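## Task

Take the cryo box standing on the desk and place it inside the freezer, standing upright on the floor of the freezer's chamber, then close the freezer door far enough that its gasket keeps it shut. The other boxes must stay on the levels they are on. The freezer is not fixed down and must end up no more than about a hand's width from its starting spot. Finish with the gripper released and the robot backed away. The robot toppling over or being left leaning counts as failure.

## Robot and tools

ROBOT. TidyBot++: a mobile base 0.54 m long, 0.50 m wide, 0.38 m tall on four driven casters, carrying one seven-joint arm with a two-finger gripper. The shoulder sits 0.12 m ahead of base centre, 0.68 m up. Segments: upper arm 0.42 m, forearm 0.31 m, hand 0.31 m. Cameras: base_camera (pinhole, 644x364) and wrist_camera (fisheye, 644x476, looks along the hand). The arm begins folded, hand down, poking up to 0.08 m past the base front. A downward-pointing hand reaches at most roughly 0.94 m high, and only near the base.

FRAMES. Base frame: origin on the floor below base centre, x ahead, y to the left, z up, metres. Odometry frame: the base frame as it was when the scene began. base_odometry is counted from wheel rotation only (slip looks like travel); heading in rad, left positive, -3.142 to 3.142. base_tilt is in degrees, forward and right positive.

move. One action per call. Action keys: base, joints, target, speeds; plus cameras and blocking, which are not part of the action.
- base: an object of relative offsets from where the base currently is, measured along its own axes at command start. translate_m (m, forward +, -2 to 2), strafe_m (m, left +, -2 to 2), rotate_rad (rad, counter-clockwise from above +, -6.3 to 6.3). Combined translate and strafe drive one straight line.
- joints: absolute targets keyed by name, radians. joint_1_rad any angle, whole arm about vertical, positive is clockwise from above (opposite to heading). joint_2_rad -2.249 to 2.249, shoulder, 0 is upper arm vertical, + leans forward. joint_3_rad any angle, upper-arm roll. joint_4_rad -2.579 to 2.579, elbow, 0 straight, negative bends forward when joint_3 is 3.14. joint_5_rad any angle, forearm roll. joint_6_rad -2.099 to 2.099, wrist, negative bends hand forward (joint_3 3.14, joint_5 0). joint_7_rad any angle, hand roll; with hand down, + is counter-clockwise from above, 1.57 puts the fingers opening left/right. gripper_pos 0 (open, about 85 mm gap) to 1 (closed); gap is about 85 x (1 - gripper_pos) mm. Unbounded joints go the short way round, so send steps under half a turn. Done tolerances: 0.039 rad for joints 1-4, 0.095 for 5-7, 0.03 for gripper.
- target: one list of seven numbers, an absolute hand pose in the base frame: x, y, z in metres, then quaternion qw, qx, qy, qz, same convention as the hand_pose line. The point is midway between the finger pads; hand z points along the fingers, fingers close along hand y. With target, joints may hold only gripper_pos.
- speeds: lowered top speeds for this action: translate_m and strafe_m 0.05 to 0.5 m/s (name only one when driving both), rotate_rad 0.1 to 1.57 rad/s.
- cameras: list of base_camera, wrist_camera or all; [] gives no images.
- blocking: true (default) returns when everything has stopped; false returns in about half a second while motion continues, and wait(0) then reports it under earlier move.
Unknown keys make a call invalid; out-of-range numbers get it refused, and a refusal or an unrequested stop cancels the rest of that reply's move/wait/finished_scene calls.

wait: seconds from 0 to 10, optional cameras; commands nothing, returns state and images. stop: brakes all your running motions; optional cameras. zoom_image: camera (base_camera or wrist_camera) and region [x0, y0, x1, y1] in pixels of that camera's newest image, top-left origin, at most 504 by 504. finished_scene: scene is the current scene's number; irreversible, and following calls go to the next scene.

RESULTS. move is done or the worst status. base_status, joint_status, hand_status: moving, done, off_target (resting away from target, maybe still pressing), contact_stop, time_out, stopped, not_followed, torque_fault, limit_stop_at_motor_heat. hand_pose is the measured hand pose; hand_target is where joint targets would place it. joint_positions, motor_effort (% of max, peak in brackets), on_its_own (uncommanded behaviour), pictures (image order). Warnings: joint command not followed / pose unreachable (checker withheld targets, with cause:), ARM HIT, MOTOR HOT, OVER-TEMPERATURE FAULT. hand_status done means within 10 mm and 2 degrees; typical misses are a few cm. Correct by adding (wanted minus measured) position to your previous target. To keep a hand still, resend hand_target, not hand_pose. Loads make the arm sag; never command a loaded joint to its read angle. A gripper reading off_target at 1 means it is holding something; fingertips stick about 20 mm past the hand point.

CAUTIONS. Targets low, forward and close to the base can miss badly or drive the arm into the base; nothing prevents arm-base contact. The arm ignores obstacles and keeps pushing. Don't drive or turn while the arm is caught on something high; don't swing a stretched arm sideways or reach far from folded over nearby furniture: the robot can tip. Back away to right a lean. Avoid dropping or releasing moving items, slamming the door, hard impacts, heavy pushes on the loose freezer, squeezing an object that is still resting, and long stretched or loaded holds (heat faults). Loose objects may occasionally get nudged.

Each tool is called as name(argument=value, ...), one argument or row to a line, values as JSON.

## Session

move(
  joints={"joint_6_rad":0.35},
)

Scene clock: 1.87 s.
move: done
base_odometry: x=+0.000 y=+0.000 heading=+0.000
base_tilt: forward=+0.2 right=+0.7
base_status: not commanded
joint_positions: joint_1_rad=-0.030 joint_2_rad=-0.359 joint_3_rad=+3.104 joint_4_rad=-2.541 joint_5_rad=+0.029 joint_6_rad=+0.304 joint_7_rad=+1.593 gripper_pos=+0.000
joint_status: all done
motor_effort: joint_1_rad=+0(1) joint_2_rad=-6(7) joint_3_rad=+0(1) joint_4_rad=+19(20) joint_5_rad=+0(1) joint_6_rad=+7(9) joint_7_rad=-1(1)
hand_pose: x=+0.5237 y=+0.0321 z=+0.8011 quat_wxyz=(-0.003, +0.805, +0.053, +0.591) (m; base frame)
hand_target: x=+0.5282 y=+0.0330 z=+0.8160 quat_wxyz=(-0.004, +0.791, +0.052, +0.610) (m; base frame)
hand_status: not commanded
pictures: base_camera, wrist_camera

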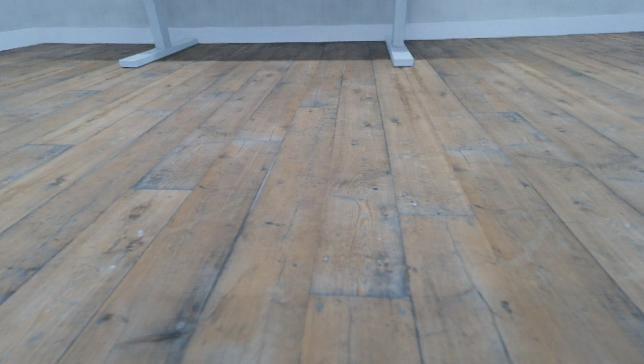

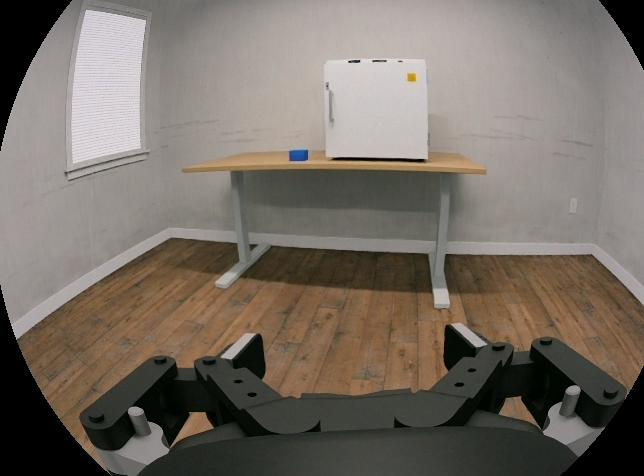

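move(
  base={"translate_m":0.95,"strafe_m":0.1},
  target=[0.60,0.0,1.0,0.0,0.69,0.0,0.724],
)

zoom_image(
  camera="wrist_camera",
  region=[220, 80, 600, 400],
)

Scene clock: 10.67 s.
move: off_target
base_odometry: x=+0.950 y=+0.100 heading=-0.001
base_tilt: forward=+0.2 right=+0.7
base_status: done
joint_positions: joint_1_rad=-0.029 joint_2_rad=-0.318 joint_3_rad=+3.127 joint_4_rad=-2.231 joint_5_rad=+0.029 joint_6_rad=+0.321 joint_7_rad=+1.593 gripper_pos=+0.000
joint_status: not commanded
motor_effort: joint_1_rad=+0(0) joint_2_rad=-10(12) joint_3_rad=+1(1) joint_4_rad=+22(22) joint_5_rad=+0(1) joint_6_rad=+8(10) joint_7_rad=-1(1)
hand_pose: x=+0.5940 y=+0.0258 z=+0.9688 quat_wxyz=(+0.001, +0.714, +0.038, +0.699) (m; base frame)
hand_target: x=+0.6000 y=+0.0000 z=+1.0000 quat_wxyz=(+0.000, +0.690, +0.000, +0.724) (m; base frame)
hand_status: off_target (0.041 m and 5.9 deg from the pose sent, 0.215 m and 21.1 deg at the start)
pictures: base_camera, wrist_camera

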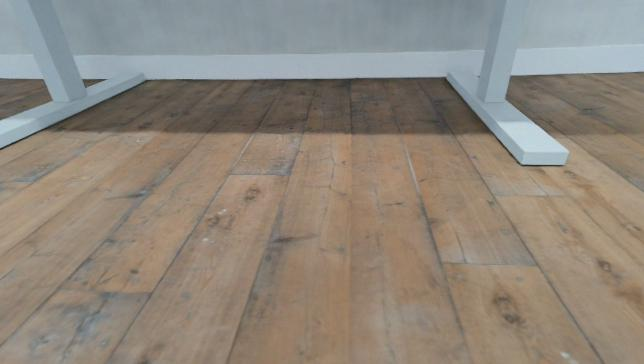

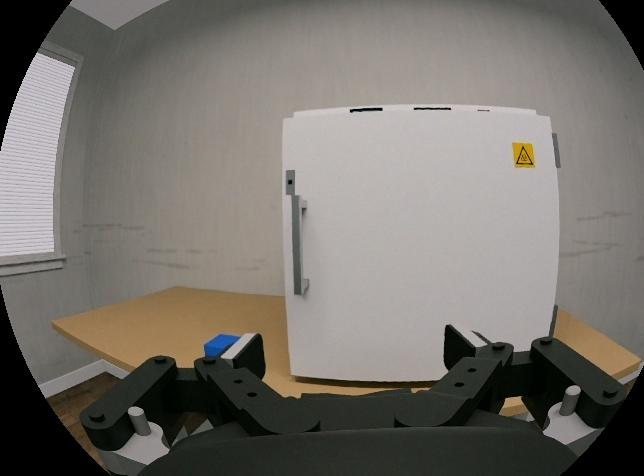

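Scaled by 1.326.

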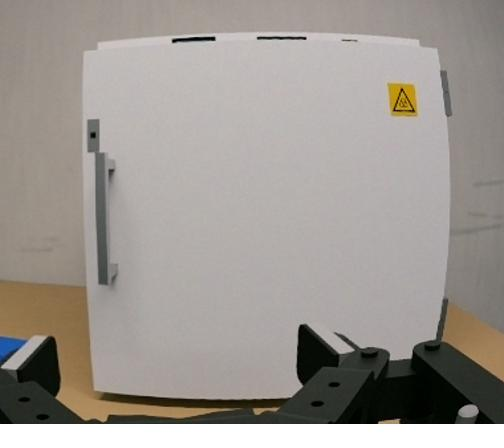

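move(
  base={"rotate_rad":-0.08},
  target=[0.60,-0.02,1.0,0.018,0.69,-0.017,0.724],
  cameras=["wrist_camera"],
)

zoom_image(
  camera="wrist_camera",
  region=[220, 80, 600, 400],
)

Scene clock: 56.97 s.
move: off_target
base_odometry: x=+0.951 y=+0.100 heading=-0.081
base_tilt: forward=+0.2 right=+0.7
base_status: done
joint_positions: joint_1_rad=+0.041 joint_2_rad=-0.318 joint_3_rad=+3.130 joint_4_rad=-2.231 joint_5_rad=+0.028 joint_6_rad=+0.321 joint_7_rad=+1.593 gripper_pos=+0.000
joint_status: not commanded
motor_effort: joint_1_rad=+0(3) joint_2_rad=-10(11) joint_3_rad=+0(5) joint_4_rad=+22(22) joint_5_rad=+0(1) joint_6_rad=+8(9) joint_7_rad=-1(1)
hand_pose: x=+0.5946 y=-0.0090 z=+0.9689 quat_wxyz=(+0.026, +0.715, +0.011, +0.699) (m; base frame)
hand_target: x=+0.6000 y=-0.0200 z=+1.0000 quat_wxyz=(+0.018, +0.690, -0.017, +0.724) (m; base frame)
hand_status: off_target (0.033 m and 5.3 deg from the pose sent, 0.056 m and 7.7 deg at the start)
pictures: wrist_camera

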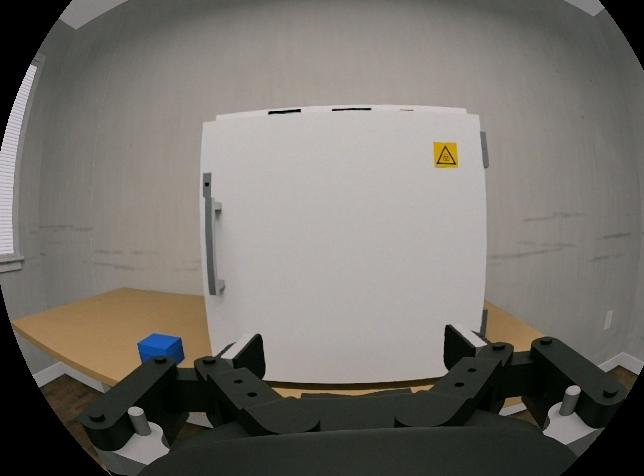

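Scaled by 1.326.

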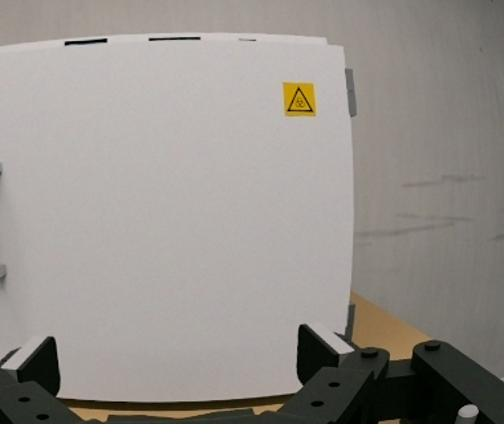

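move(
)

Scene clock: 84.83 s.
base_odometry: x=+0.951 y=+0.100 heading=-0.081
base_tilt: forward=+0.1 right=+0.7
base_status: done
joint_positions: joint_1_rad=+0.041 joint_2_rad=-0.318 joint_3_rad=+3.130 joint_4_rad=-2.231 joint_5_rad=+0.028 joint_6_rad=+0.321 joint_7_rad=+1.593 gripper_pos=+0.000
joint_status: not commanded
motor_effort: joint_1_rad=+0(3) joint_2_rad=-10(11) joint_3_rad=+0(5) joint_4_rad=+22(22) joint_5_rad=+1(1) joint_6_rad=+8(9) joint_7_rad=-1(1)
hand_pose: x=+0.5946 y=-0.0090 z=+0.9689 quat_wxyz=(+0.026, +0.715, +0.011, +0.699) (m; base frame)
hand_target: x=+0.6000 y=-0.0200 z=+1.0000 quat_wxyz=(+0.018, +0.690, -0.017, +0.724) (m; base frame)
hand_status: off_target (0.033 m and 5.3 deg from the pose sent, 0.056 m and 7.7 deg at the start)
pictures: base_camera, wrist_camera

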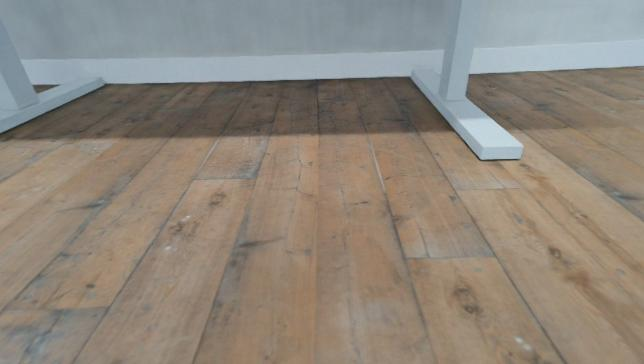

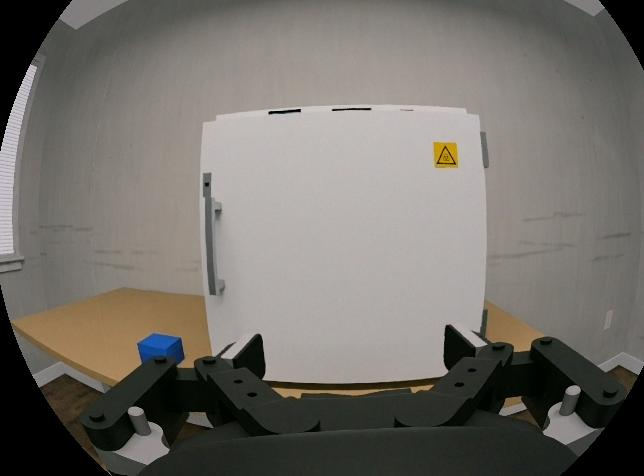

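move(
  base={"translate_m":0.14,"strafe_m":0.2},
  target=[0.60,0,1.0,0.01,0.684,0.01,0.729],
  cameras=["wrist_camera"],
)

Scene clock: 96.53 s.
move: off_target
base_odometry: x=+1.107 y=+0.288 heading=-0.081
base_tilt: forward=+0.1 right=+0.7
base_status: done
joint_positions: joint_1_rad=+0.009 joint_2_rad=-0.311 joint_3_rad=+3.137 joint_4_rad=-2.231 joint_5_rad=+0.028 joint_6_rad=+0.353 joint_7_rad=+1.593 gripper_pos=+0.000
joint_status: not commanded
motor_effort: joint_1_rad=+0(1) joint_2_rad=-10(12) joint_3_rad=+1(3) joint_4_rad=+22(23) joint_5_rad=+1(1) joint_6_rad=+9(9) joint_7_rad=-1(1)
hand_pose: x=+0.5968 y=+0.0023 z=+0.9758 quat_wxyz=(+0.016, +0.706, +0.019, +0.708) (m; base frame)
hand_target: x=+0.6000 y=+0.0000 z=+1.0000 quat_wxyz=(+0.010, +0.684, +0.010, +0.729) (m; base frame)
hand_status: off_target (0.025 m and 3.7 deg from the pose sent, 0.033 m and 5.3 deg at the start)
pictures: wrist_camera

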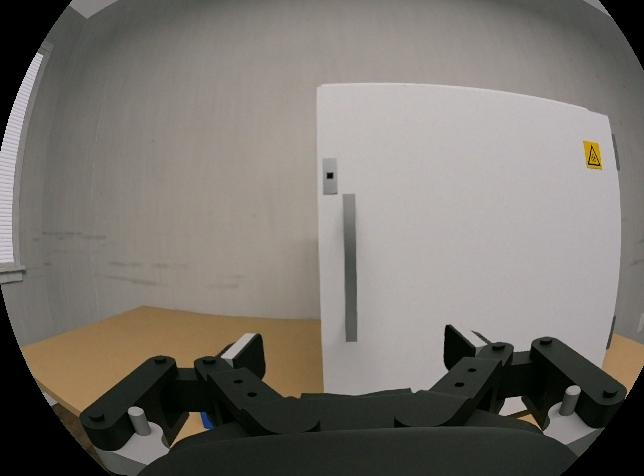

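move(
  base={"translate_m":0.13,"strafe_m":-0.008},
  speeds={"translate_m":0.2},
  cameras=["wrist_camera"],
)

Scene clock: 108.10 s.
move: done
base_odometry: x=+1.236 y=+0.270 heading=-0.081
base_tilt: forward=+0.1 right=+0.7
base_status: done
joint_positions: joint_1_rad=+0.009 joint_2_rad=-0.310 joint_3_rad=+3.137 joint_4_rad=-2.231 joint_5_rad=+0.028 joint_6_rad=+0.354 joint_7_rad=+1.593 gripper_pos=+0.000
joint_status: not commanded
motor_effort: joint_1_rad=+0(1) joint_2_rad=-11(13) joint_3_rad=+0(2) joint_4_rad=+22(23) joint_5_rad=+0(1) joint_6_rad=+8(9) joint_7_rad=-1(1)
hand_pose: x=+0.5972 y=+0.0023 z=+0.9754 quat_wxyz=(+0.016, +0.706, +0.019, +0.708) (m; base frame)
hand_target: x=+0.6000 y=+0.0000 z=+1.0000 quat_wxyz=(+0.010, +0.684, +0.010, +0.729) (m; base frame)
hand_status: not commanded
pictures: wrist_camera

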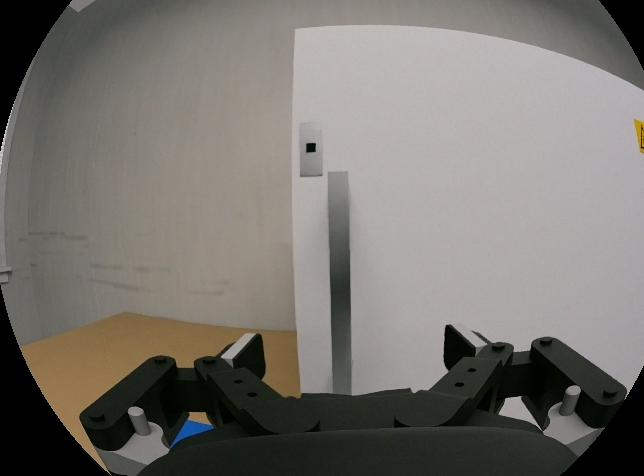

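move(
  base={"translate_m":0.08,"strafe_m":0.003},
  speeds={"translate_m":0.1},
  cameras=["wrist_camera"],
)

Scene clock: 114.30 s.
move: done
base_odometry: x=+1.316 y=+0.266 heading=-0.081
base_tilt: forward=+0.1 right=+0.7
base_status: done
joint_positions: joint_1_rad=+0.009 joint_2_rad=-0.308 joint_3_rad=+3.137 joint_4_rad=-2.231 joint_5_rad=+0.028 joint_6_rad=+0.354 joint_7_rad=+1.593 gripper_pos=+0.000
joint_status: not commanded
motor_effort: joint_1_rad=+0(1) joint_2_rad=-11(13) joint_3_rad=+1(3) joint_4_rad=+22(23) joint_5_rad=+0(1) joint_6_rad=+8(9) joint_7_rad=-1(1)
hand_pose: x=+0.5977 y=+0.0023 z=+0.9747 quat_wxyz=(+0.016, +0.706, +0.019, +0.707) (m; base frame)
hand_target: x=+0.6000 y=+0.0000 z=+1.0000 quat_wxyz=(+0.010, +0.684, +0.010, +0.729) (m; base frame)
hand_status: not commanded
pictures: wrist_camera

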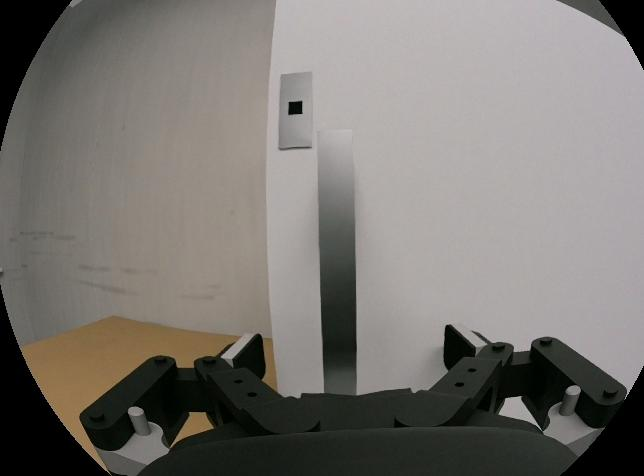

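move(
  base={"strafe_m":0.007},
  cameras=[],
)

move(
  joints={"gripper_pos":1},
  cameras=["wrist_camera"],
)

Scene clock: 119.20 s.
move: done
base_odometry: x=+1.317 y=+0.273 heading=-0.081
base_tilt: forward=+0.1 right=+0.7
base_status: done
joint_positions: joint_1_rad=+0.009 joint_2_rad=-0.308 joint_3_rad=+3.138 joint_4_rad=-2.231 joint_5_rad=+0.028 joint_6_rad=+0.354 joint_7_rad=+1.593 gripper_pos=+0.000
joint_status: not commanded
motor_effort: joint_1_rad=+0(2) joint_2_rad=-10(12) joint_3_rad=+0(3) joint_4_rad=+22(22) joint_5_rad=+0(1) joint_6_rad=+9(9) joint_7_rad=-1(1)
hand_pose: x=+0.5977 y=+0.0021 z=+0.9747 quat_wxyz=(+0.016, +0.706, +0.019, +0.707) (m; base frame)
hand_target: x=+0.6000 y=+0.0000 z=+1.0000 quat_wxyz=(+0.010, +0.684, +0.010, +0.729) (m; base frame)
hand_status: not commanded
pictures: none
No camera images: "cameras" was empty.

Scene clock: 120.63 s.
move: off_target
base_odometry: x=+1.316 y=+0.272 heading=-0.081
base_tilt: forward=+0.1 right=+0.7
base_status: not commanded
joint_positions: joint_1_rad=-0.001 joint_2_rad=-0.332 joint_3_rad=+3.146 joint_4_rad=-2.234 joint_5_rad=+0.028 joint_6_rad=+0.354 joint_7_rad=+1.593 gripper_pos=+0.884
joint_status: gripper_pos off_target (ended at +0.884, target +1.000)
motor_effort: joint_1_rad=-3(7) joint_2_rad=-2(11) joint_3_rad=-4(8) joint_4_rad=+28(30) joint_5_rad=+3(5) joint_6_rad=+10(12) joint_7_rad=+1(1)
hand_pose: x=+0.5903 y=+0.0026 z=+0.9843 quat_wxyz=(+0.014, +0.699, +0.019, +0.715) (m; base frame)
hand_target: x=+0.6000 y=+0.0000 z=+1.0000 quat_wxyz=(+0.010, +0.684, +0.010, +0.729) (m; base frame)
hand_status: not commanded
pictures: wrist_camera

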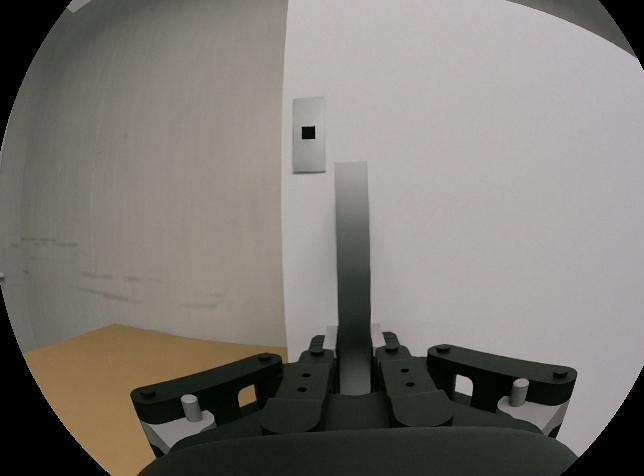

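move(
  base={"translate_m":-0.04,"strafe_m":-0.067,"rotate_rad":0.1},
  speeds={"translate_m":0.1,"rotate_rad":0.13},
  cameras=[],
)

move(
  base={"translate_m":-0.0724,"strafe_m":-0.1377,"rotate_rad":0.2},
  speeds={"translate_m":0.15,"rotate_rad":0.19},
  cameras=["wrist_camera"],
)

move(
  base={"translate_m":-0.086,"strafe_m":-0.174,"rotate_rad":0.25},
  speeds={"translate_m":0.2,"rotate_rad":0.26},
  cameras=[],
)

move(
  base={"translate_m":-0.086,"strafe_m":-0.174,"rotate_rad":0.25},
  speeds={"translate_m":0.2,"rotate_rad":0.26},
  cameras=["wrist_camera"],
)

move(
  base={"translate_m":-0.091,"strafe_m":-0.189,"rotate_rad":0.27},
  speeds={"translate_m":0.25,"rotate_rad":0.32},
  cameras=[],
)

move(
  base={"translate_m":-0.091,"strafe_m":-0.189,"rotate_rad":0.27},
  speeds={"translate_m":0.25,"rotate_rad":0.32},
  cameras=[],
)

move(
  base={"translate_m":-0.091,"strafe_m":-0.189,"rotate_rad":0.27},
  speeds={"translate_m":0.25,"rotate_rad":0.32},
  cameras=["wrist_camera"],
)

Scene clock: 136.10 s.
move: done
base_odometry: x=+1.271 y=+0.209 heading=+0.019
base_tilt: forward=+0.1 right=+0.7
base_status: done
joint_positions: joint_1_rad=-0.004 joint_2_rad=-0.306 joint_3_rad=+3.148 joint_4_rad=-2.221 joint_5_rad=+0.028 joint_6_rad=+0.368 joint_7_rad=+1.593 gripper_pos=+0.884
joint_status: not commanded
motor_effort: joint_1_rad=+1(5) joint_2_rad=-10(14) joint_3_rad=+2(7) joint_4_rad=+24(27) joint_5_rad=+2(4) joint_6_rad=+10(12) joint_7_rad=+1(2)
hand_pose: x=+0.5993 y=+0.0027 z=+0.9843 quat_wxyz=(+0.014, +0.698, +0.019, +0.715) (m; base frame)
hand_target: x=+0.6000 y=+0.0000 z=+1.0000 quat_wxyz=(+0.010, +0.684, +0.010, +0.729) (m; base frame)
hand_status: not commanded
pictures: none
No camera images: "cameras" was empty.

Scene clock: 137.80 s.
move: done
base_odometry: x=+1.201 y=+0.070 heading=+0.221
base_tilt: forward=+0.1 right=+0.7
base_status: done
joint_positions: joint_1_rad=-0.008 joint_2_rad=-0.306 joint_3_rad=+3.145 joint_4_rad=-2.221 joint_5_rad=+0.028 joint_6_rad=+0.368 joint_7_rad=+1.593 gripper_pos=+0.884
joint_status: not commanded
motor_effort: joint_1_rad=+2(6) joint_2_rad=-9(13) joint_3_rad=+3(7) joint_4_rad=+23(26) joint_5_rad=+2(4) joint_6_rad=+9(11) joint_7_rad=+1(2)
hand_pose: x=+0.5992 y=+0.0064 z=+0.9843 quat_wxyz=(+0.012, +0.698, +0.022, +0.715) (m; base frame)
hand_target: x=+0.6000 y=+0.0000 z=+1.0000 quat_wxyz=(+0.010, +0.684, +0.010, +0.729) (m; base frame)
hand_status: not commanded
pictures: wrist_camera

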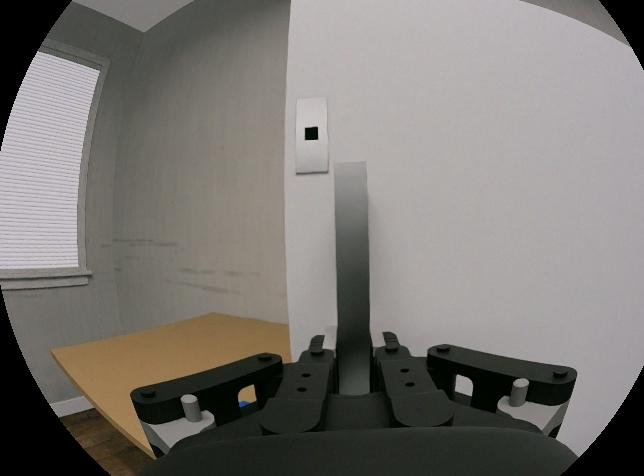

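Scene clock: 139.53 s.
move: done
base_odometry: x=+1.156 y=-0.119 heading=+0.472
base_tilt: forward=+0.1 right=+0.7
base_status: done
joint_positions: joint_1_rad=-0.013 joint_2_rad=-0.306 joint_3_rad=+3.141 joint_4_rad=-2.221 joint_5_rad=+0.028 joint_6_rad=+0.368 joint_7_rad=+1.593 gripper_pos=+0.884
joint_status: not commanded
motor_effort: joint_1_rad=+3(6) joint_2_rad=-10(12) joint_3_rad=+3(7) joint_4_rad=+23(26) joint_5_rad=+2(4) joint_6_rad=+9(11) joint_7_rad=+1(2)
hand_pose: x=+0.5991 y=+0.0109 z=+0.9843 quat_wxyz=(+0.009, +0.698, +0.025, +0.715) (m; base frame)
hand_target: x=+0.6000 y=+0.0000 z=+1.0000 quat_wxyz=(+0.010, +0.684, +0.010, +0.729) (m; base frame)
hand_status: not commanded
pictures: none
No camera images: "cameras" was empty.

Scene clock: 141.27 s.
move: done
base_odometry: x=+1.158 y=-0.313 heading=+0.723
base_tilt: forward=+0.1 right=+0.7
base_status: done
joint_positions: joint_1_rad=-0.017 joint_2_rad=-0.307 joint_3_rad=+3.136 joint_4_rad=-2.221 joint_5_rad=+0.028 joint_6_rad=+0.368 joint_7_rad=+1.593 gripper_pos=+0.884
joint_status: not commanded
motor_effort: joint_1_rad=+3(7) joint_2_rad=-10(12) joint_3_rad=+4(8) joint_4_rad=+23(26) joint_5_rad=+1(4) joint_6_rad=+9(11) joint_7_rad=+2(2)
hand_pose: x=+0.5989 y=+0.0155 z=+0.9843 quat_wxyz=(+0.006, +0.698, +0.029, +0.715) (m; base frame)
hand_target: x=+0.6000 y=+0.0000 z=+1.0000 quat_wxyz=(+0.010, +0.684, +0.010, +0.729) (m; base frame)
hand_status: not commanded
pictures: wrist_camera

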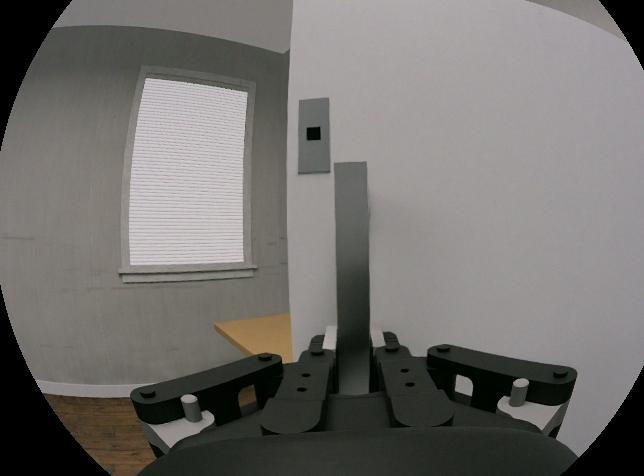

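Scene clock: 142.97 s.
move: done
base_odometry: x=+1.215 y=-0.515 heading=+0.995
base_tilt: forward=+0.1 right=+0.7
base_status: done
joint_positions: joint_1_rad=-0.021 joint_2_rad=-0.307 joint_3_rad=+3.131 joint_4_rad=-2.221 joint_5_rad=+0.028 joint_6_rad=+0.368 joint_7_rad=+1.593 gripper_pos=+0.884
joint_status: not commanded
motor_effort: joint_1_rad=+4(7) joint_2_rad=-10(12) joint_3_rad=+5(8) joint_4_rad=+22(25) joint_5_rad=+1(5) joint_6_rad=+9(11) joint_7_rad=+2(2)
hand_pose: x=+0.5987 y=+0.0203 z=+0.9842 quat_wxyz=(+0.004, +0.698, +0.032, +0.715) (m; base frame)
hand_target: x=+0.6000 y=+0.0000 z=+1.0000 quat_wxyz=(+0.010, +0.684, +0.010, +0.729) (m; base frame)
hand_status: not commanded
pictures: none
No camera images: "cameras" was empty.

Scene clock: 144.60 s.
move: done
base_odometry: x=+1.324 y=-0.694 heading=+1.266
base_tilt: forward=+0.1 right=+0.7
base_status: done
joint_positions: joint_1_rad=-0.025 joint_2_rad=-0.307 joint_3_rad=+3.127 joint_4_rad=-2.221 joint_5_rad=+0.028 joint_6_rad=+0.368 joint_7_rad=+1.593 gripper_pos=+0.884
joint_status: not commanded
motor_effort: joint_1_rad=+5(8) joint_2_rad=-10(12) joint_3_rad=+6(10) joint_4_rad=+23(26) joint_5_rad=+2(4) joint_6_rad=+9(11) joint_7_rad=+2(2)
hand_pose: x=+0.5984 y=+0.0244 z=+0.9843 quat_wxyz=(+0.001, +0.698, +0.036, +0.715) (m; base frame)
hand_target: x=+0.6000 y=+0.0000 z=+1.0000 quat_wxyz=(+0.010, +0.684, +0.010, +0.729) (m; base frame)
hand_status: not commanded
pictures: none
No camera images: "cameras" was empty.

Scene clock: 146.20 s.
move: done
base_odometry: x=+1.477 y=-0.838 heading=+1.538
base_tilt: forward=+0.2 right=+0.7
base_status: done
joint_positions: joint_1_rad=-0.028 joint_2_rad=-0.307 joint_3_rad=+3.123 joint_4_rad=-2.221 joint_5_rad=+0.028 joint_6_rad=+0.368 joint_7_rad=+1.593 gripper_pos=+0.884
joint_status: not commanded
motor_effort: joint_1_rad=+4(8) joint_2_rad=-10(12) joint_3_rad=+6(11) joint_4_rad=+23(26) joint_5_rad=+1(4) joint_6_rad=+9(11) joint_7_rad=+2(2)
hand_pose: x=+0.5982 y=+0.0279 z=+0.9842 quat_wxyz=(-0.001, +0.698, +0.038, +0.715) (m; base frame)
hand_target: x=+0.6000 y=+0.0000 z=+1.0000 quat_wxyz=(+0.010, +0.684, +0.010, +0.729) (m; base frame)
hand_status: not commanded
pictures: wrist_camera

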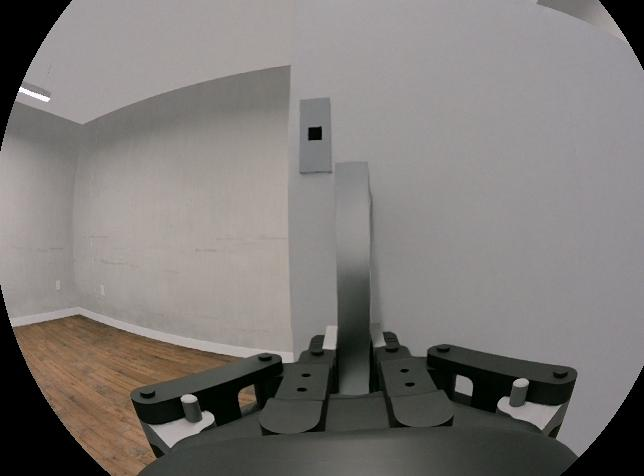

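move(
  joints={"gripper_pos":0},
  cameras=[],
)

move(
  base={"translate_m":-0.12},
  cameras=[],
)

move(
  base={"strafe_m":0.68},
  target=[0.42,0,0.98,0,0.707,0,0.707],
  cameras=[],
)

move(
  base={"strafe_m":0.08,"translate_m":1.02,"rotate_rad":-1.62},
  target=[0.45,0,0.98,0,0.8337,0,0.5522],
  cameras=["wrist_camera"],
)

Scene clock: 158.97 s.
move: done
base_odometry: x=+1.477 y=-0.838 heading=+1.538
base_tilt: forward=+0.1 right=+0.7
base_status: not commanded
joint_positions: joint_1_rad=-0.013 joint_2_rad=-0.307 joint_3_rad=+3.138 joint_4_rad=-2.221 joint_5_rad=+0.028 joint_6_rad=+0.368 joint_7_rad=+1.593 gripper_pos=+0.000
joint_status: all done
motor_effort: joint_1_rad=+0(5) joint_2_rad=-10(11) joint_3_rad=+0(6) joint_4_rad=+22(23) joint_5_rad=+1(2) joint_6_rad=+9(10) joint_7_rad=-1(2)
hand_pose: x=+0.5989 y=+0.0131 z=+0.9843 quat_wxyz=(+0.008, +0.698, +0.027, +0.715) (m; base frame)
hand_target: x=+0.6000 y=+0.0000 z=+1.0000 quat_wxyz=(+0.010, +0.684, +0.010, +0.729) (m; base frame)
hand_status: not commanded
pictures: none
No camera images: "cameras" was empty.

Scene clock: 160.30 s.
move: done
base_odometry: x=+1.474 y=-0.958 heading=+1.538
base_tilt: forward=+0.1 right=+0.7
base_status: done
joint_positions: joint_1_rad=-0.013 joint_2_rad=-0.311 joint_3_rad=+3.138 joint_4_rad=-2.221 joint_5_rad=+0.028 joint_6_rad=+0.368 joint_7_rad=+1.593 gripper_pos=+0.000
joint_status: not commanded
motor_effort: joint_1_rad=+0(1) joint_2_rad=-10(13) joint_3_rad=+1(1) joint_4_rad=+22(23) joint_5_rad=+0(1) joint_6_rad=+9(9) joint_7_rad=-1(1)
hand_pose: x=+0.5977 y=+0.0131 z=+0.9862 quat_wxyz=(+0.008, +0.697, +0.027, +0.717) (m; base frame)
hand_target: x=+0.6000 y=+0.0000 z=+1.0000 quat_wxyz=(+0.010, +0.684, +0.010, +0.729) (m; base frame)
hand_status: not commanded
pictures: none
No camera images: "cameras" was empty.

Scene clock: 163.03 s.
move: off_target
base_odometry: x=+0.794 y=-0.935 heading=+1.538
base_tilt: forward=+0.1 right=+0.7
base_status: done
joint_positions: joint_1_rad=-0.013 joint_2_rad=-0.864 joint_3_rad=+3.138 joint_4_rad=-2.337 joint_5_rad=+0.028 joint_6_rad=-0.036 joint_7_rad=+1.593 gripper_pos=+0.000
joint_status: not commanded
motor_effort: joint_1_rad=+0(2) joint_2_rad=+7(12) joint_3_rad=+1(3) joint_4_rad=+23(24) joint_5_rad=+0(1) joint_6_rad=+9(9) joint_7_rad=-1(1)
hand_pose: x=+0.4226 y=+0.0063 z=+1.0051 quat_wxyz=(+0.014, +0.684, +0.023, +0.729) (m; base frame)
hand_target: x=+0.4200 y=+0.0000 z=+0.9799 quat_wxyz=(+0.000, +0.707, +0.000, +0.707) (m; base frame)
hand_status: off_target (0.026 m and 4.7 deg from the pose sent, 0.178 m and 3.6 deg at the start)
pictures: none
No camera images: "cameras" was empty.

Scene clock: 166.87 s.
move: off_target
base_odometry: x=+0.747 y=+0.087 heading=-0.083
base_tilt: forward=+0.1 right=+0.7
base_status: done
joint_positions: joint_1_rad=-0.013 joint_2_rad=-0.671 joint_3_rad=+3.138 joint_4_rad=-1.988 joint_5_rad=+0.028 joint_6_rad=-0.626 joint_7_rad=+1.593 gripper_pos=+0.000
joint_status: not commanded
motor_effort: joint_1_rad=+0(1) joint_2_rad=+2(10) joint_3_rad=+1(3) joint_4_rad=+22(24) joint_5_rad=+1(1) joint_6_rad=+7(9) joint_7_rad=-1(1)
hand_pose: x=+0.4517 y=+0.0018 z=+0.9768 quat_wxyz=(+0.016, +0.826, +0.021, +0.564) (m; base frame)
hand_target: x=+0.4500 y=+0.0000 z=+0.9800 quat_wxyz=(+0.000, +0.834, +0.000, +0.552) (m; base frame)
hand_status: off_target (0.004 m and 3.4 deg from the pose sent, 0.038 m and 26.7 deg at the start)
pictures: wrist_camera

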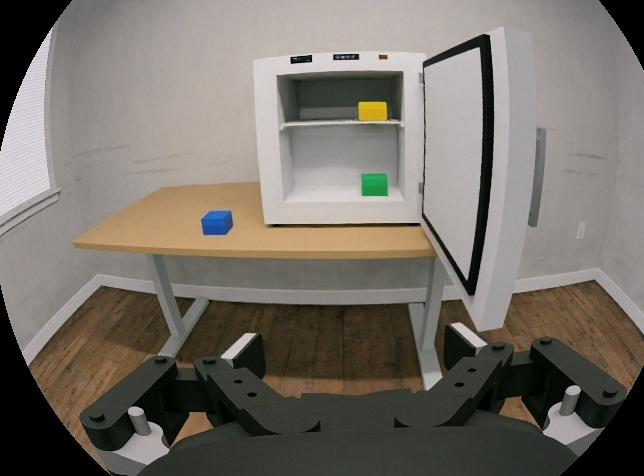

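zoom_image(
  camera="wrist_camera",
  region=[190, 40, 450, 240],
)

Scaled by 1.938.

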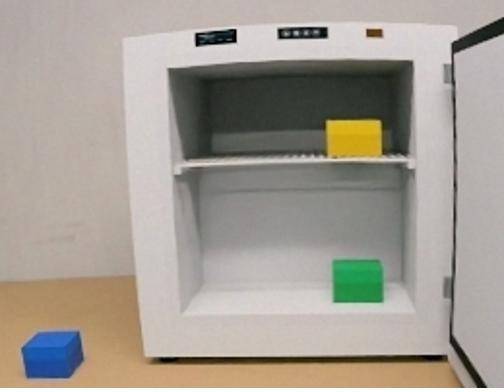

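move(
  base={"strafe_m":0.36,"translate_m":0.2,"rotate_rad":-0.04},
  target=[0.67,0,0.80,0,0.763,0,0.6464],
  cameras=["wrist_camera"],
)

Scene clock: 198.13 s.
move: off_target
base_odometry: x=+0.976 y=+0.429 heading=-0.123
base_tilt: forward=+0.2 right=+0.7
base_status: done
joint_positions: joint_1_rad=-0.013 joint_2_rad=+0.110 joint_3_rad=+3.139 joint_4_rad=-2.338 joint_5_rad=+0.028 joint_6_rad=+0.696 joint_7_rad=+1.593 gripper_pos=+0.000
joint_status: not commanded
motor_effort: joint_1_rad=+0(1) joint_2_rad=-21(23) joint_3_rad=-1(3) joint_4_rad=+17(23) joint_5_rad=+0(1) joint_6_rad=+9(9) joint_7_rad=-1(1)
hand_pose: x=+0.6721 y=+0.0156 z=+0.8024 quat_wxyz=(+0.002, +0.768, +0.028, +0.640) (m; base frame)
hand_target: x=+0.6700 y=+0.0000 z=+0.8000 quat_wxyz=(+0.000, +0.763, +0.000, +0.646) (m; base frame)
hand_status: off_target (0.016 m and 3.4 deg from the pose sent, 0.281 m and 12.3 deg at the start)
pictures: wrist_camera

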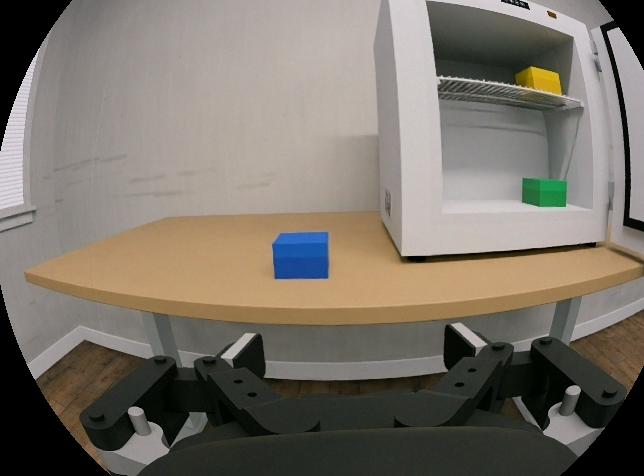

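move(
  base={"strafe_m":0.05,"translate_m":0.24},
  speeds={"translate_m":0.3},
  target=[0.67,0,0.747,0,0.763,0,0.6464],
  cameras=["wrist_camera"],
)

Scene clock: 205.07 s.
move: off_target
base_odometry: x=+1.221 y=+0.450 heading=-0.122
base_tilt: forward=+0.2 right=+0.7
base_status: done
joint_positions: joint_1_rad=-0.013 joint_2_rad=+0.275 joint_3_rad=+3.139 joint_4_rad=-2.426 joint_5_rad=+0.028 joint_6_rad=+0.944 joint_7_rad=+1.593 gripper_pos=+0.000
joint_status: not commanded
motor_effort: joint_1_rad=+0(2) joint_2_rad=-24(25) joint_3_rad=+0(2) joint_4_rad=+13(17) joint_5_rad=+0(1) joint_6_rad=+9(9) joint_7_rad=-1(1)
hand_pose: x=+0.6730 y=+0.0169 z=+0.7450 quat_wxyz=(-0.002, +0.769, +0.028, +0.638) (m; base frame)
hand_target: x=+0.6700 y=+0.0000 z=+0.7470 quat_wxyz=(+0.000, +0.763, +0.000, +0.646) (m; base frame)
hand_status: off_target (0.017 m and 3.4 deg from the pose sent, 0.058 m and 3.4 deg at the start)
pictures: wrist_camera

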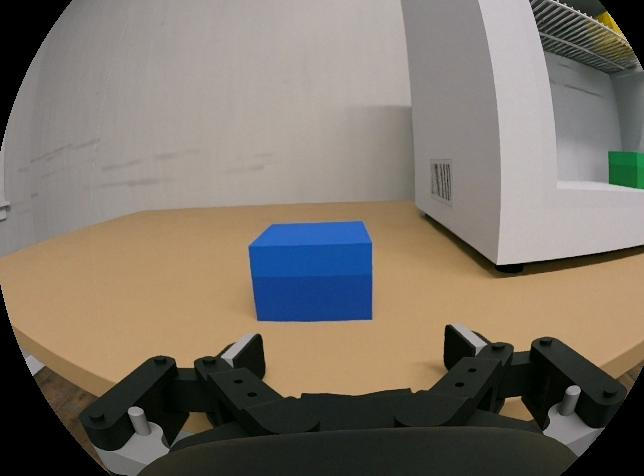

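move(
  base={"strafe_m":0.02,"translate_m":0.06},
  speeds={"translate_m":0.2},
  cameras=["wrist_camera"],
)

Scene clock: 211.00 s.
move: done
base_odometry: x=+1.283 y=+0.462 heading=-0.123
base_tilt: forward=+0.2 right=+0.7
base_status: done
joint_positions: joint_1_rad=-0.012 joint_2_rad=+0.277 joint_3_rad=+3.139 joint_4_rad=-2.428 joint_5_rad=+0.028 joint_6_rad=+0.946 joint_7_rad=+1.593 gripper_pos=+0.000
joint_status: not commanded
motor_effort: joint_1_rad=+0(2) joint_2_rad=-24(26) joint_3_rad=+0(2) joint_4_rad=+13(14) joint_5_rad=+1(1) joint_6_rad=+8(9) joint_7_rad=-1(1)
hand_pose: x=+0.6724 y=+0.0168 z=+0.7431 quat_wxyz=(-0.002, +0.770, +0.028, +0.637) (m; base frame)
hand_target: x=+0.6700 y=+0.0000 z=+0.7470 quat_wxyz=(+0.000, +0.763, +0.000, +0.646) (m; base frame)
hand_status: not commanded
pictures: wrist_camera

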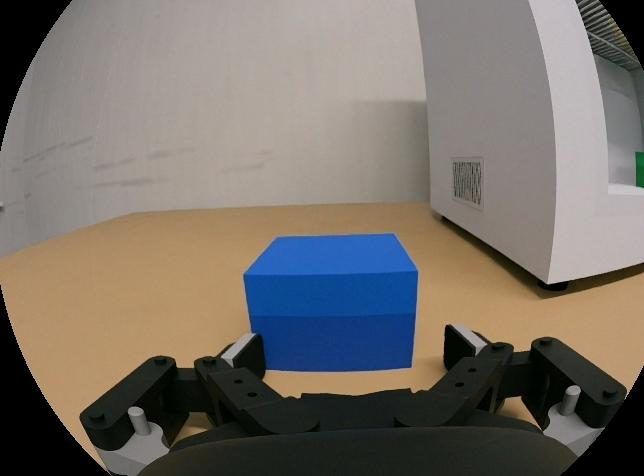

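move(
  base={"strafe_m":0.011},
  cameras=["wrist_camera"],
)

Scene clock: 214.47 s.
move: done
base_odometry: x=+1.285 y=+0.473 heading=-0.123
base_tilt: forward=+0.1 right=+0.7
base_status: done
joint_positions: joint_1_rad=-0.011 joint_2_rad=+0.277 joint_3_rad=+3.139 joint_4_rad=-2.428 joint_5_rad=+0.028 joint_6_rad=+0.946 joint_7_rad=+1.593 gripper_pos=+0.000
joint_status: not commanded
motor_effort: joint_1_rad=+0(4) joint_2_rad=-23(25) joint_3_rad=+0(3) joint_4_rad=+13(13) joint_5_rad=+0(1) joint_6_rad=+8(9) joint_7_rad=-1(1)
hand_pose: x=+0.6725 y=+0.0158 z=+0.7432 quat_wxyz=(-0.001, +0.770, +0.027, +0.637) (m; base frame)
hand_target: x=+0.6700 y=+0.0000 z=+0.7470 quat_wxyz=(+0.000, +0.763, +0.000, +0.646) (m; base frame)
hand_status: not commanded
pictures: wrist_camera

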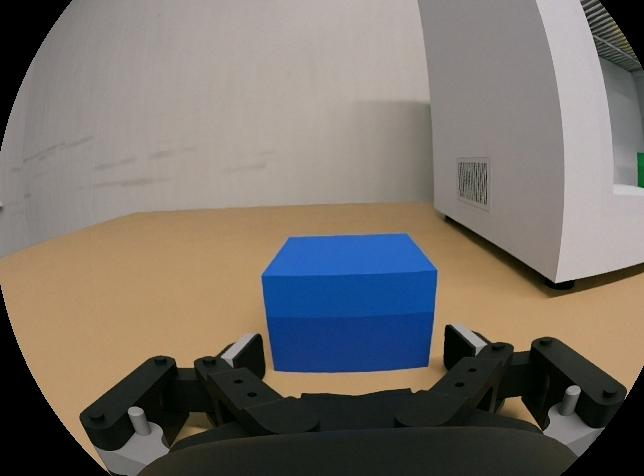

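move(
  base={"translate_m":0.05},
  speeds={"translate_m":0.1},
  cameras=["wrist_camera"],
)

Scene clock: 217.13 s.
move: done
base_odometry: x=+1.334 y=+0.467 heading=-0.123
base_tilt: forward=+0.2 right=+0.7
base_status: done
joint_positions: joint_1_rad=-0.011 joint_2_rad=+0.277 joint_3_rad=+3.139 joint_4_rad=-2.429 joint_5_rad=+0.028 joint_6_rad=+0.947 joint_7_rad=+1.593 gripper_pos=+0.000
joint_status: not commanded
motor_effort: joint_1_rad=+0(2) joint_2_rad=-23(26) joint_3_rad=-1(1) joint_4_rad=+12(14) joint_5_rad=+1(1) joint_6_rad=+8(9) joint_7_rad=-1(1)
hand_pose: x=+0.6722 y=+0.0158 z=+0.7429 quat_wxyz=(-0.001, +0.770, +0.027, +0.637) (m; base frame)
hand_target: x=+0.6700 y=+0.0000 z=+0.7470 quat_wxyz=(+0.000, +0.763, +0.000, +0.646) (m; base frame)
hand_status: not commanded
pictures: wrist_camera

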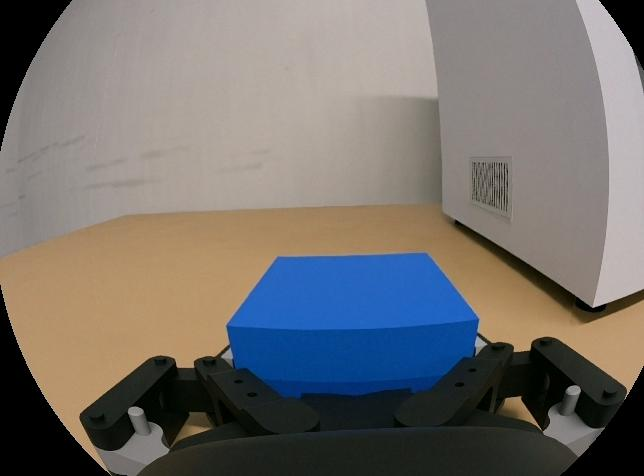

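move(
  joints={"gripper_pos":0.4},
  cameras=["wrist_camera"],
)

move(
  target=[0.67,0,0.80,0,0.763,0,0.6464],
  cameras=["wrist_camera"],
)

Scene clock: 220.90 s.
move: off_target
base_odometry: x=+1.334 y=+0.467 heading=-0.123
base_tilt: forward=+0.2 right=+0.7
base_status: not commanded
joint_positions: joint_1_rad=-0.011 joint_2_rad=+0.277 joint_3_rad=+3.139 joint_4_rad=-2.429 joint_5_rad=+0.028 joint_6_rad=+0.948 joint_7_rad=+1.593 gripper_pos=+0.150
joint_status: gripper_pos off_target (ended at +0.150, target +0.400)
motor_effort: joint_1_rad=+0(0) joint_2_rad=-24(25) joint_3_rad=+0(1) joint_4_rad=+14(14) joint_5_rad=+0(1) joint_6_rad=+9(9) joint_7_rad=-1(1)
hand_pose: x=+0.6722 y=+0.0158 z=+0.7432 quat_wxyz=(-0.001, +0.770, +0.027, +0.638) (m; base frame)
hand_target: x=+0.6700 y=+0.0000 z=+0.7470 quat_wxyz=(+0.000, +0.763, +0.000, +0.646) (m; base frame)
hand_status: not commanded
pictures: wrist_camera

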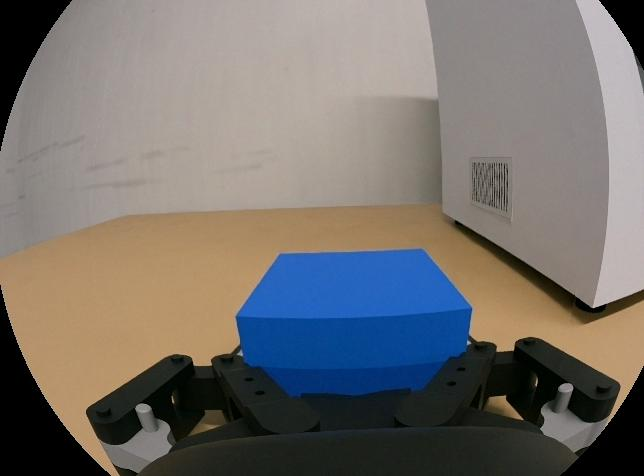

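Scene clock: 222.27 s.
move: off_target
base_odometry: x=+1.334 y=+0.467 heading=-0.123
base_tilt: forward=+0.2 right=+0.7
base_status: not commanded
joint_positions: joint_1_rad=-0.011 joint_2_rad=+0.133 joint_3_rad=+3.139 joint_4_rad=-2.395 joint_5_rad=+0.028 joint_6_rad=+0.795 joint_7_rad=+1.593 gripper_pos=+0.150
joint_status: not commanded
motor_effort: joint_1_rad=+0(1) joint_2_rad=-22(26) joint_3_rad=+0(1) joint_4_rad=+17(17) joint_5_rad=+0(1) joint_6_rad=+9(10) joint_7_rad=-1(1)
hand_pose: x=+0.6627 y=+0.0148 z=+0.7916 quat_wxyz=(+0.001, +0.762, +0.027, +0.647) (m; base frame)
hand_target: x=+0.6700 y=+0.0000 z=+0.8000 quat_wxyz=(+0.000, +0.763, +0.000, +0.646) (m; base frame)
hand_status: off_target (0.019 m and 3.1 deg from the pose sent, 0.059 m and 3.3 deg at the start)
pictures: wrist_camera

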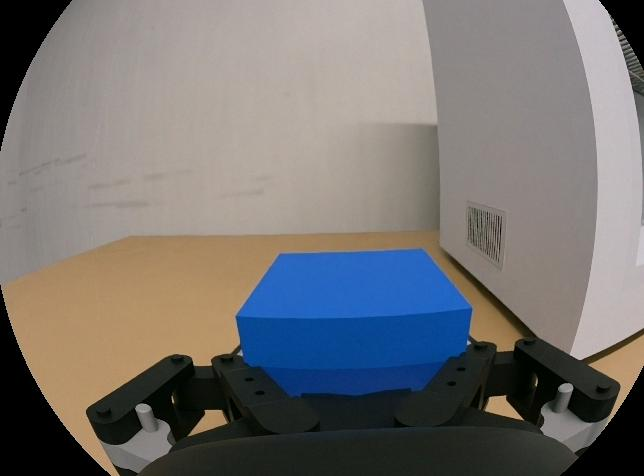

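move(
  base={"translate_m":-0.33},
  target=[0.66,0,0.88,0,0.74,0,0.6726],
  speeds={"translate_m":0.35},
  cameras=[],
)

move(
  base={"strafe_m":-0.42},
  speeds={"strafe_m":0.35},
  cameras=["wrist_camera"],
)

Scene clock: 231.00 s.
move: off_target
base_odometry: x=+1.007 y=+0.508 heading=-0.123
base_tilt: forward=+0.1 right=+0.7
base_status: done
joint_positions: joint_1_rad=-0.011 joint_2_rad=-0.031 joint_3_rad=+3.140 joint_4_rad=-2.305 joint_5_rad=+0.028 joint_6_rad=+0.612 joint_7_rad=+1.593 gripper_pos=+0.150
joint_status: not commanded
motor_effort: joint_1_rad=+0(4) joint_2_rad=-19(26) joint_3_rad=+0(3) joint_4_rad=+20(21) joint_5_rad=+0(1) joint_6_rad=+10(11) joint_7_rad=-1(1)
hand_pose: x=+0.6555 y=+0.0130 z=+0.8707 quat_wxyz=(+0.005, +0.738, +0.027, +0.674) (m; base frame)
hand_target: x=+0.6600 y=+0.0000 z=+0.8800 quat_wxyz=(+0.000, +0.740, +0.000, +0.673) (m; base frame)
hand_status: off_target (0.017 m and 3.1 deg from the pose sent, 0.090 m and 4.9 deg at the start)
pictures: none
No camera images: "cameras" was empty.

Scene clock: 233.27 s.
move: done
base_odometry: x=+0.955 y=+0.091 heading=-0.124
base_tilt: forward=+0.2 right=+0.7
base_status: done
joint_positions: joint_1_rad=-0.011 joint_2_rad=-0.031 joint_3_rad=+3.140 joint_4_rad=-2.305 joint_5_rad=+0.028 joint_6_rad=+0.611 joint_7_rad=+1.593 gripper_pos=+0.150
joint_status: not commanded
motor_effort: joint_1_rad=+0(3) joint_2_rad=-19(20) joint_3_rad=+0(3) joint_4_rad=+20(20) joint_5_rad=+0(1) joint_6_rad=+9(10) joint_7_rad=-1(1)
hand_pose: x=+0.6555 y=+0.0128 z=+0.8704 quat_wxyz=(+0.005, +0.738, +0.026, +0.674) (m; base frame)
hand_target: x=+0.6600 y=+0.0000 z=+0.8800 quat_wxyz=(+0.000, +0.740, +0.000, +0.673) (m; base frame)
hand_status: not commanded
pictures: wrist_camera

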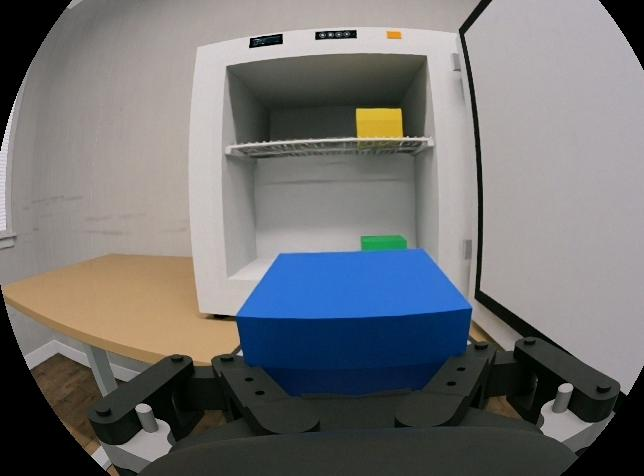

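move(
  base={"strafe_m":0.08,"translate_m":0.24},
  target=[0.66,0,0.87,0,0.768,0,0.6404],
  speeds={"translate_m":0.3},
  cameras=["wrist_camera"],
)

Scene clock: 247.97 s.
move: off_target
base_odometry: x=+1.203 y=+0.140 heading=-0.124
base_tilt: forward=+0.2 right=+0.7
base_status: done
joint_positions: joint_1_rad=-0.011 joint_2_rad=-0.052 joint_3_rad=+3.140 joint_4_rad=-2.266 joint_5_rad=+0.028 joint_6_rad=+0.454 joint_7_rad=+1.593 gripper_pos=+0.150
joint_status: not commanded
motor_effort: joint_1_rad=+0(1) joint_2_rad=-19(21) joint_3_rad=+0(1) joint_4_rad=+21(21) joint_5_rad=+1(1) joint_6_rad=+10(10) joint_7_rad=-1(1)
hand_pose: x=+0.6545 y=+0.0116 z=+0.8550 quat_wxyz=(+0.006, +0.770, +0.027, +0.637) (m; base frame)
hand_target: x=+0.6600 y=+0.0000 z=+0.8700 quat_wxyz=(+0.000, +0.768, +0.000, +0.640) (m; base frame)
hand_status: off_target (0.020 m and 3.2 deg from the pose sent, 0.014 m and 6.0 deg at the start)
pictures: wrist_camera

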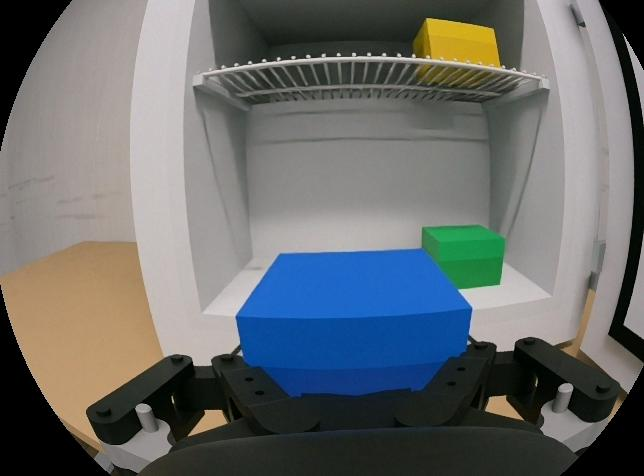

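move(
  base={"strafe_m":0.012,"translate_m":0.12},
  speeds={"translate_m":0.2},
  cameras=["wrist_camera"],
)

Scene clock: 256.00 s.
move: done
base_odometry: x=+1.324 y=+0.138 heading=-0.123
base_tilt: forward=+0.1 right=+0.7
base_status: done
joint_positions: joint_1_rad=-0.011 joint_2_rad=-0.054 joint_3_rad=+3.141 joint_4_rad=-2.265 joint_5_rad=+0.028 joint_6_rad=+0.454 joint_7_rad=+1.593 gripper_pos=+0.150
joint_status: not commanded
motor_effort: joint_1_rad=+0(2) joint_2_rad=-19(21) joint_3_rad=+0(3) joint_4_rad=+21(21) joint_5_rad=+0(1) joint_6_rad=+10(10) joint_7_rad=-1(1)
hand_pose: x=+0.6542 y=+0.0115 z=+0.8565 quat_wxyz=(+0.007, +0.769, +0.027, +0.638) (m; base frame)
hand_target: x=+0.6600 y=+0.0000 z=+0.8700 quat_wxyz=(+0.000, +0.768, +0.000, +0.640) (m; base frame)
hand_status: not commanded
pictures: wrist_camera

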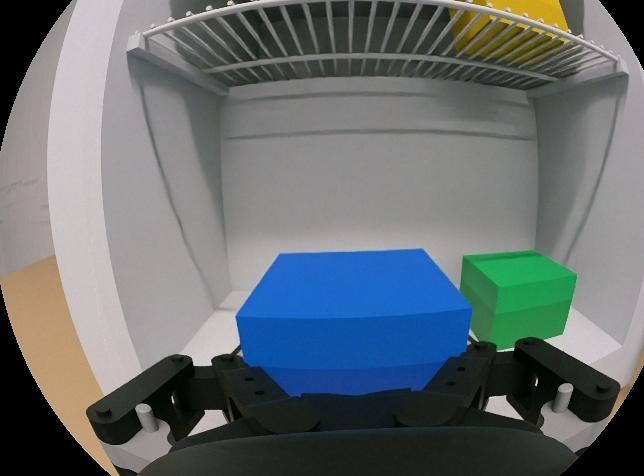

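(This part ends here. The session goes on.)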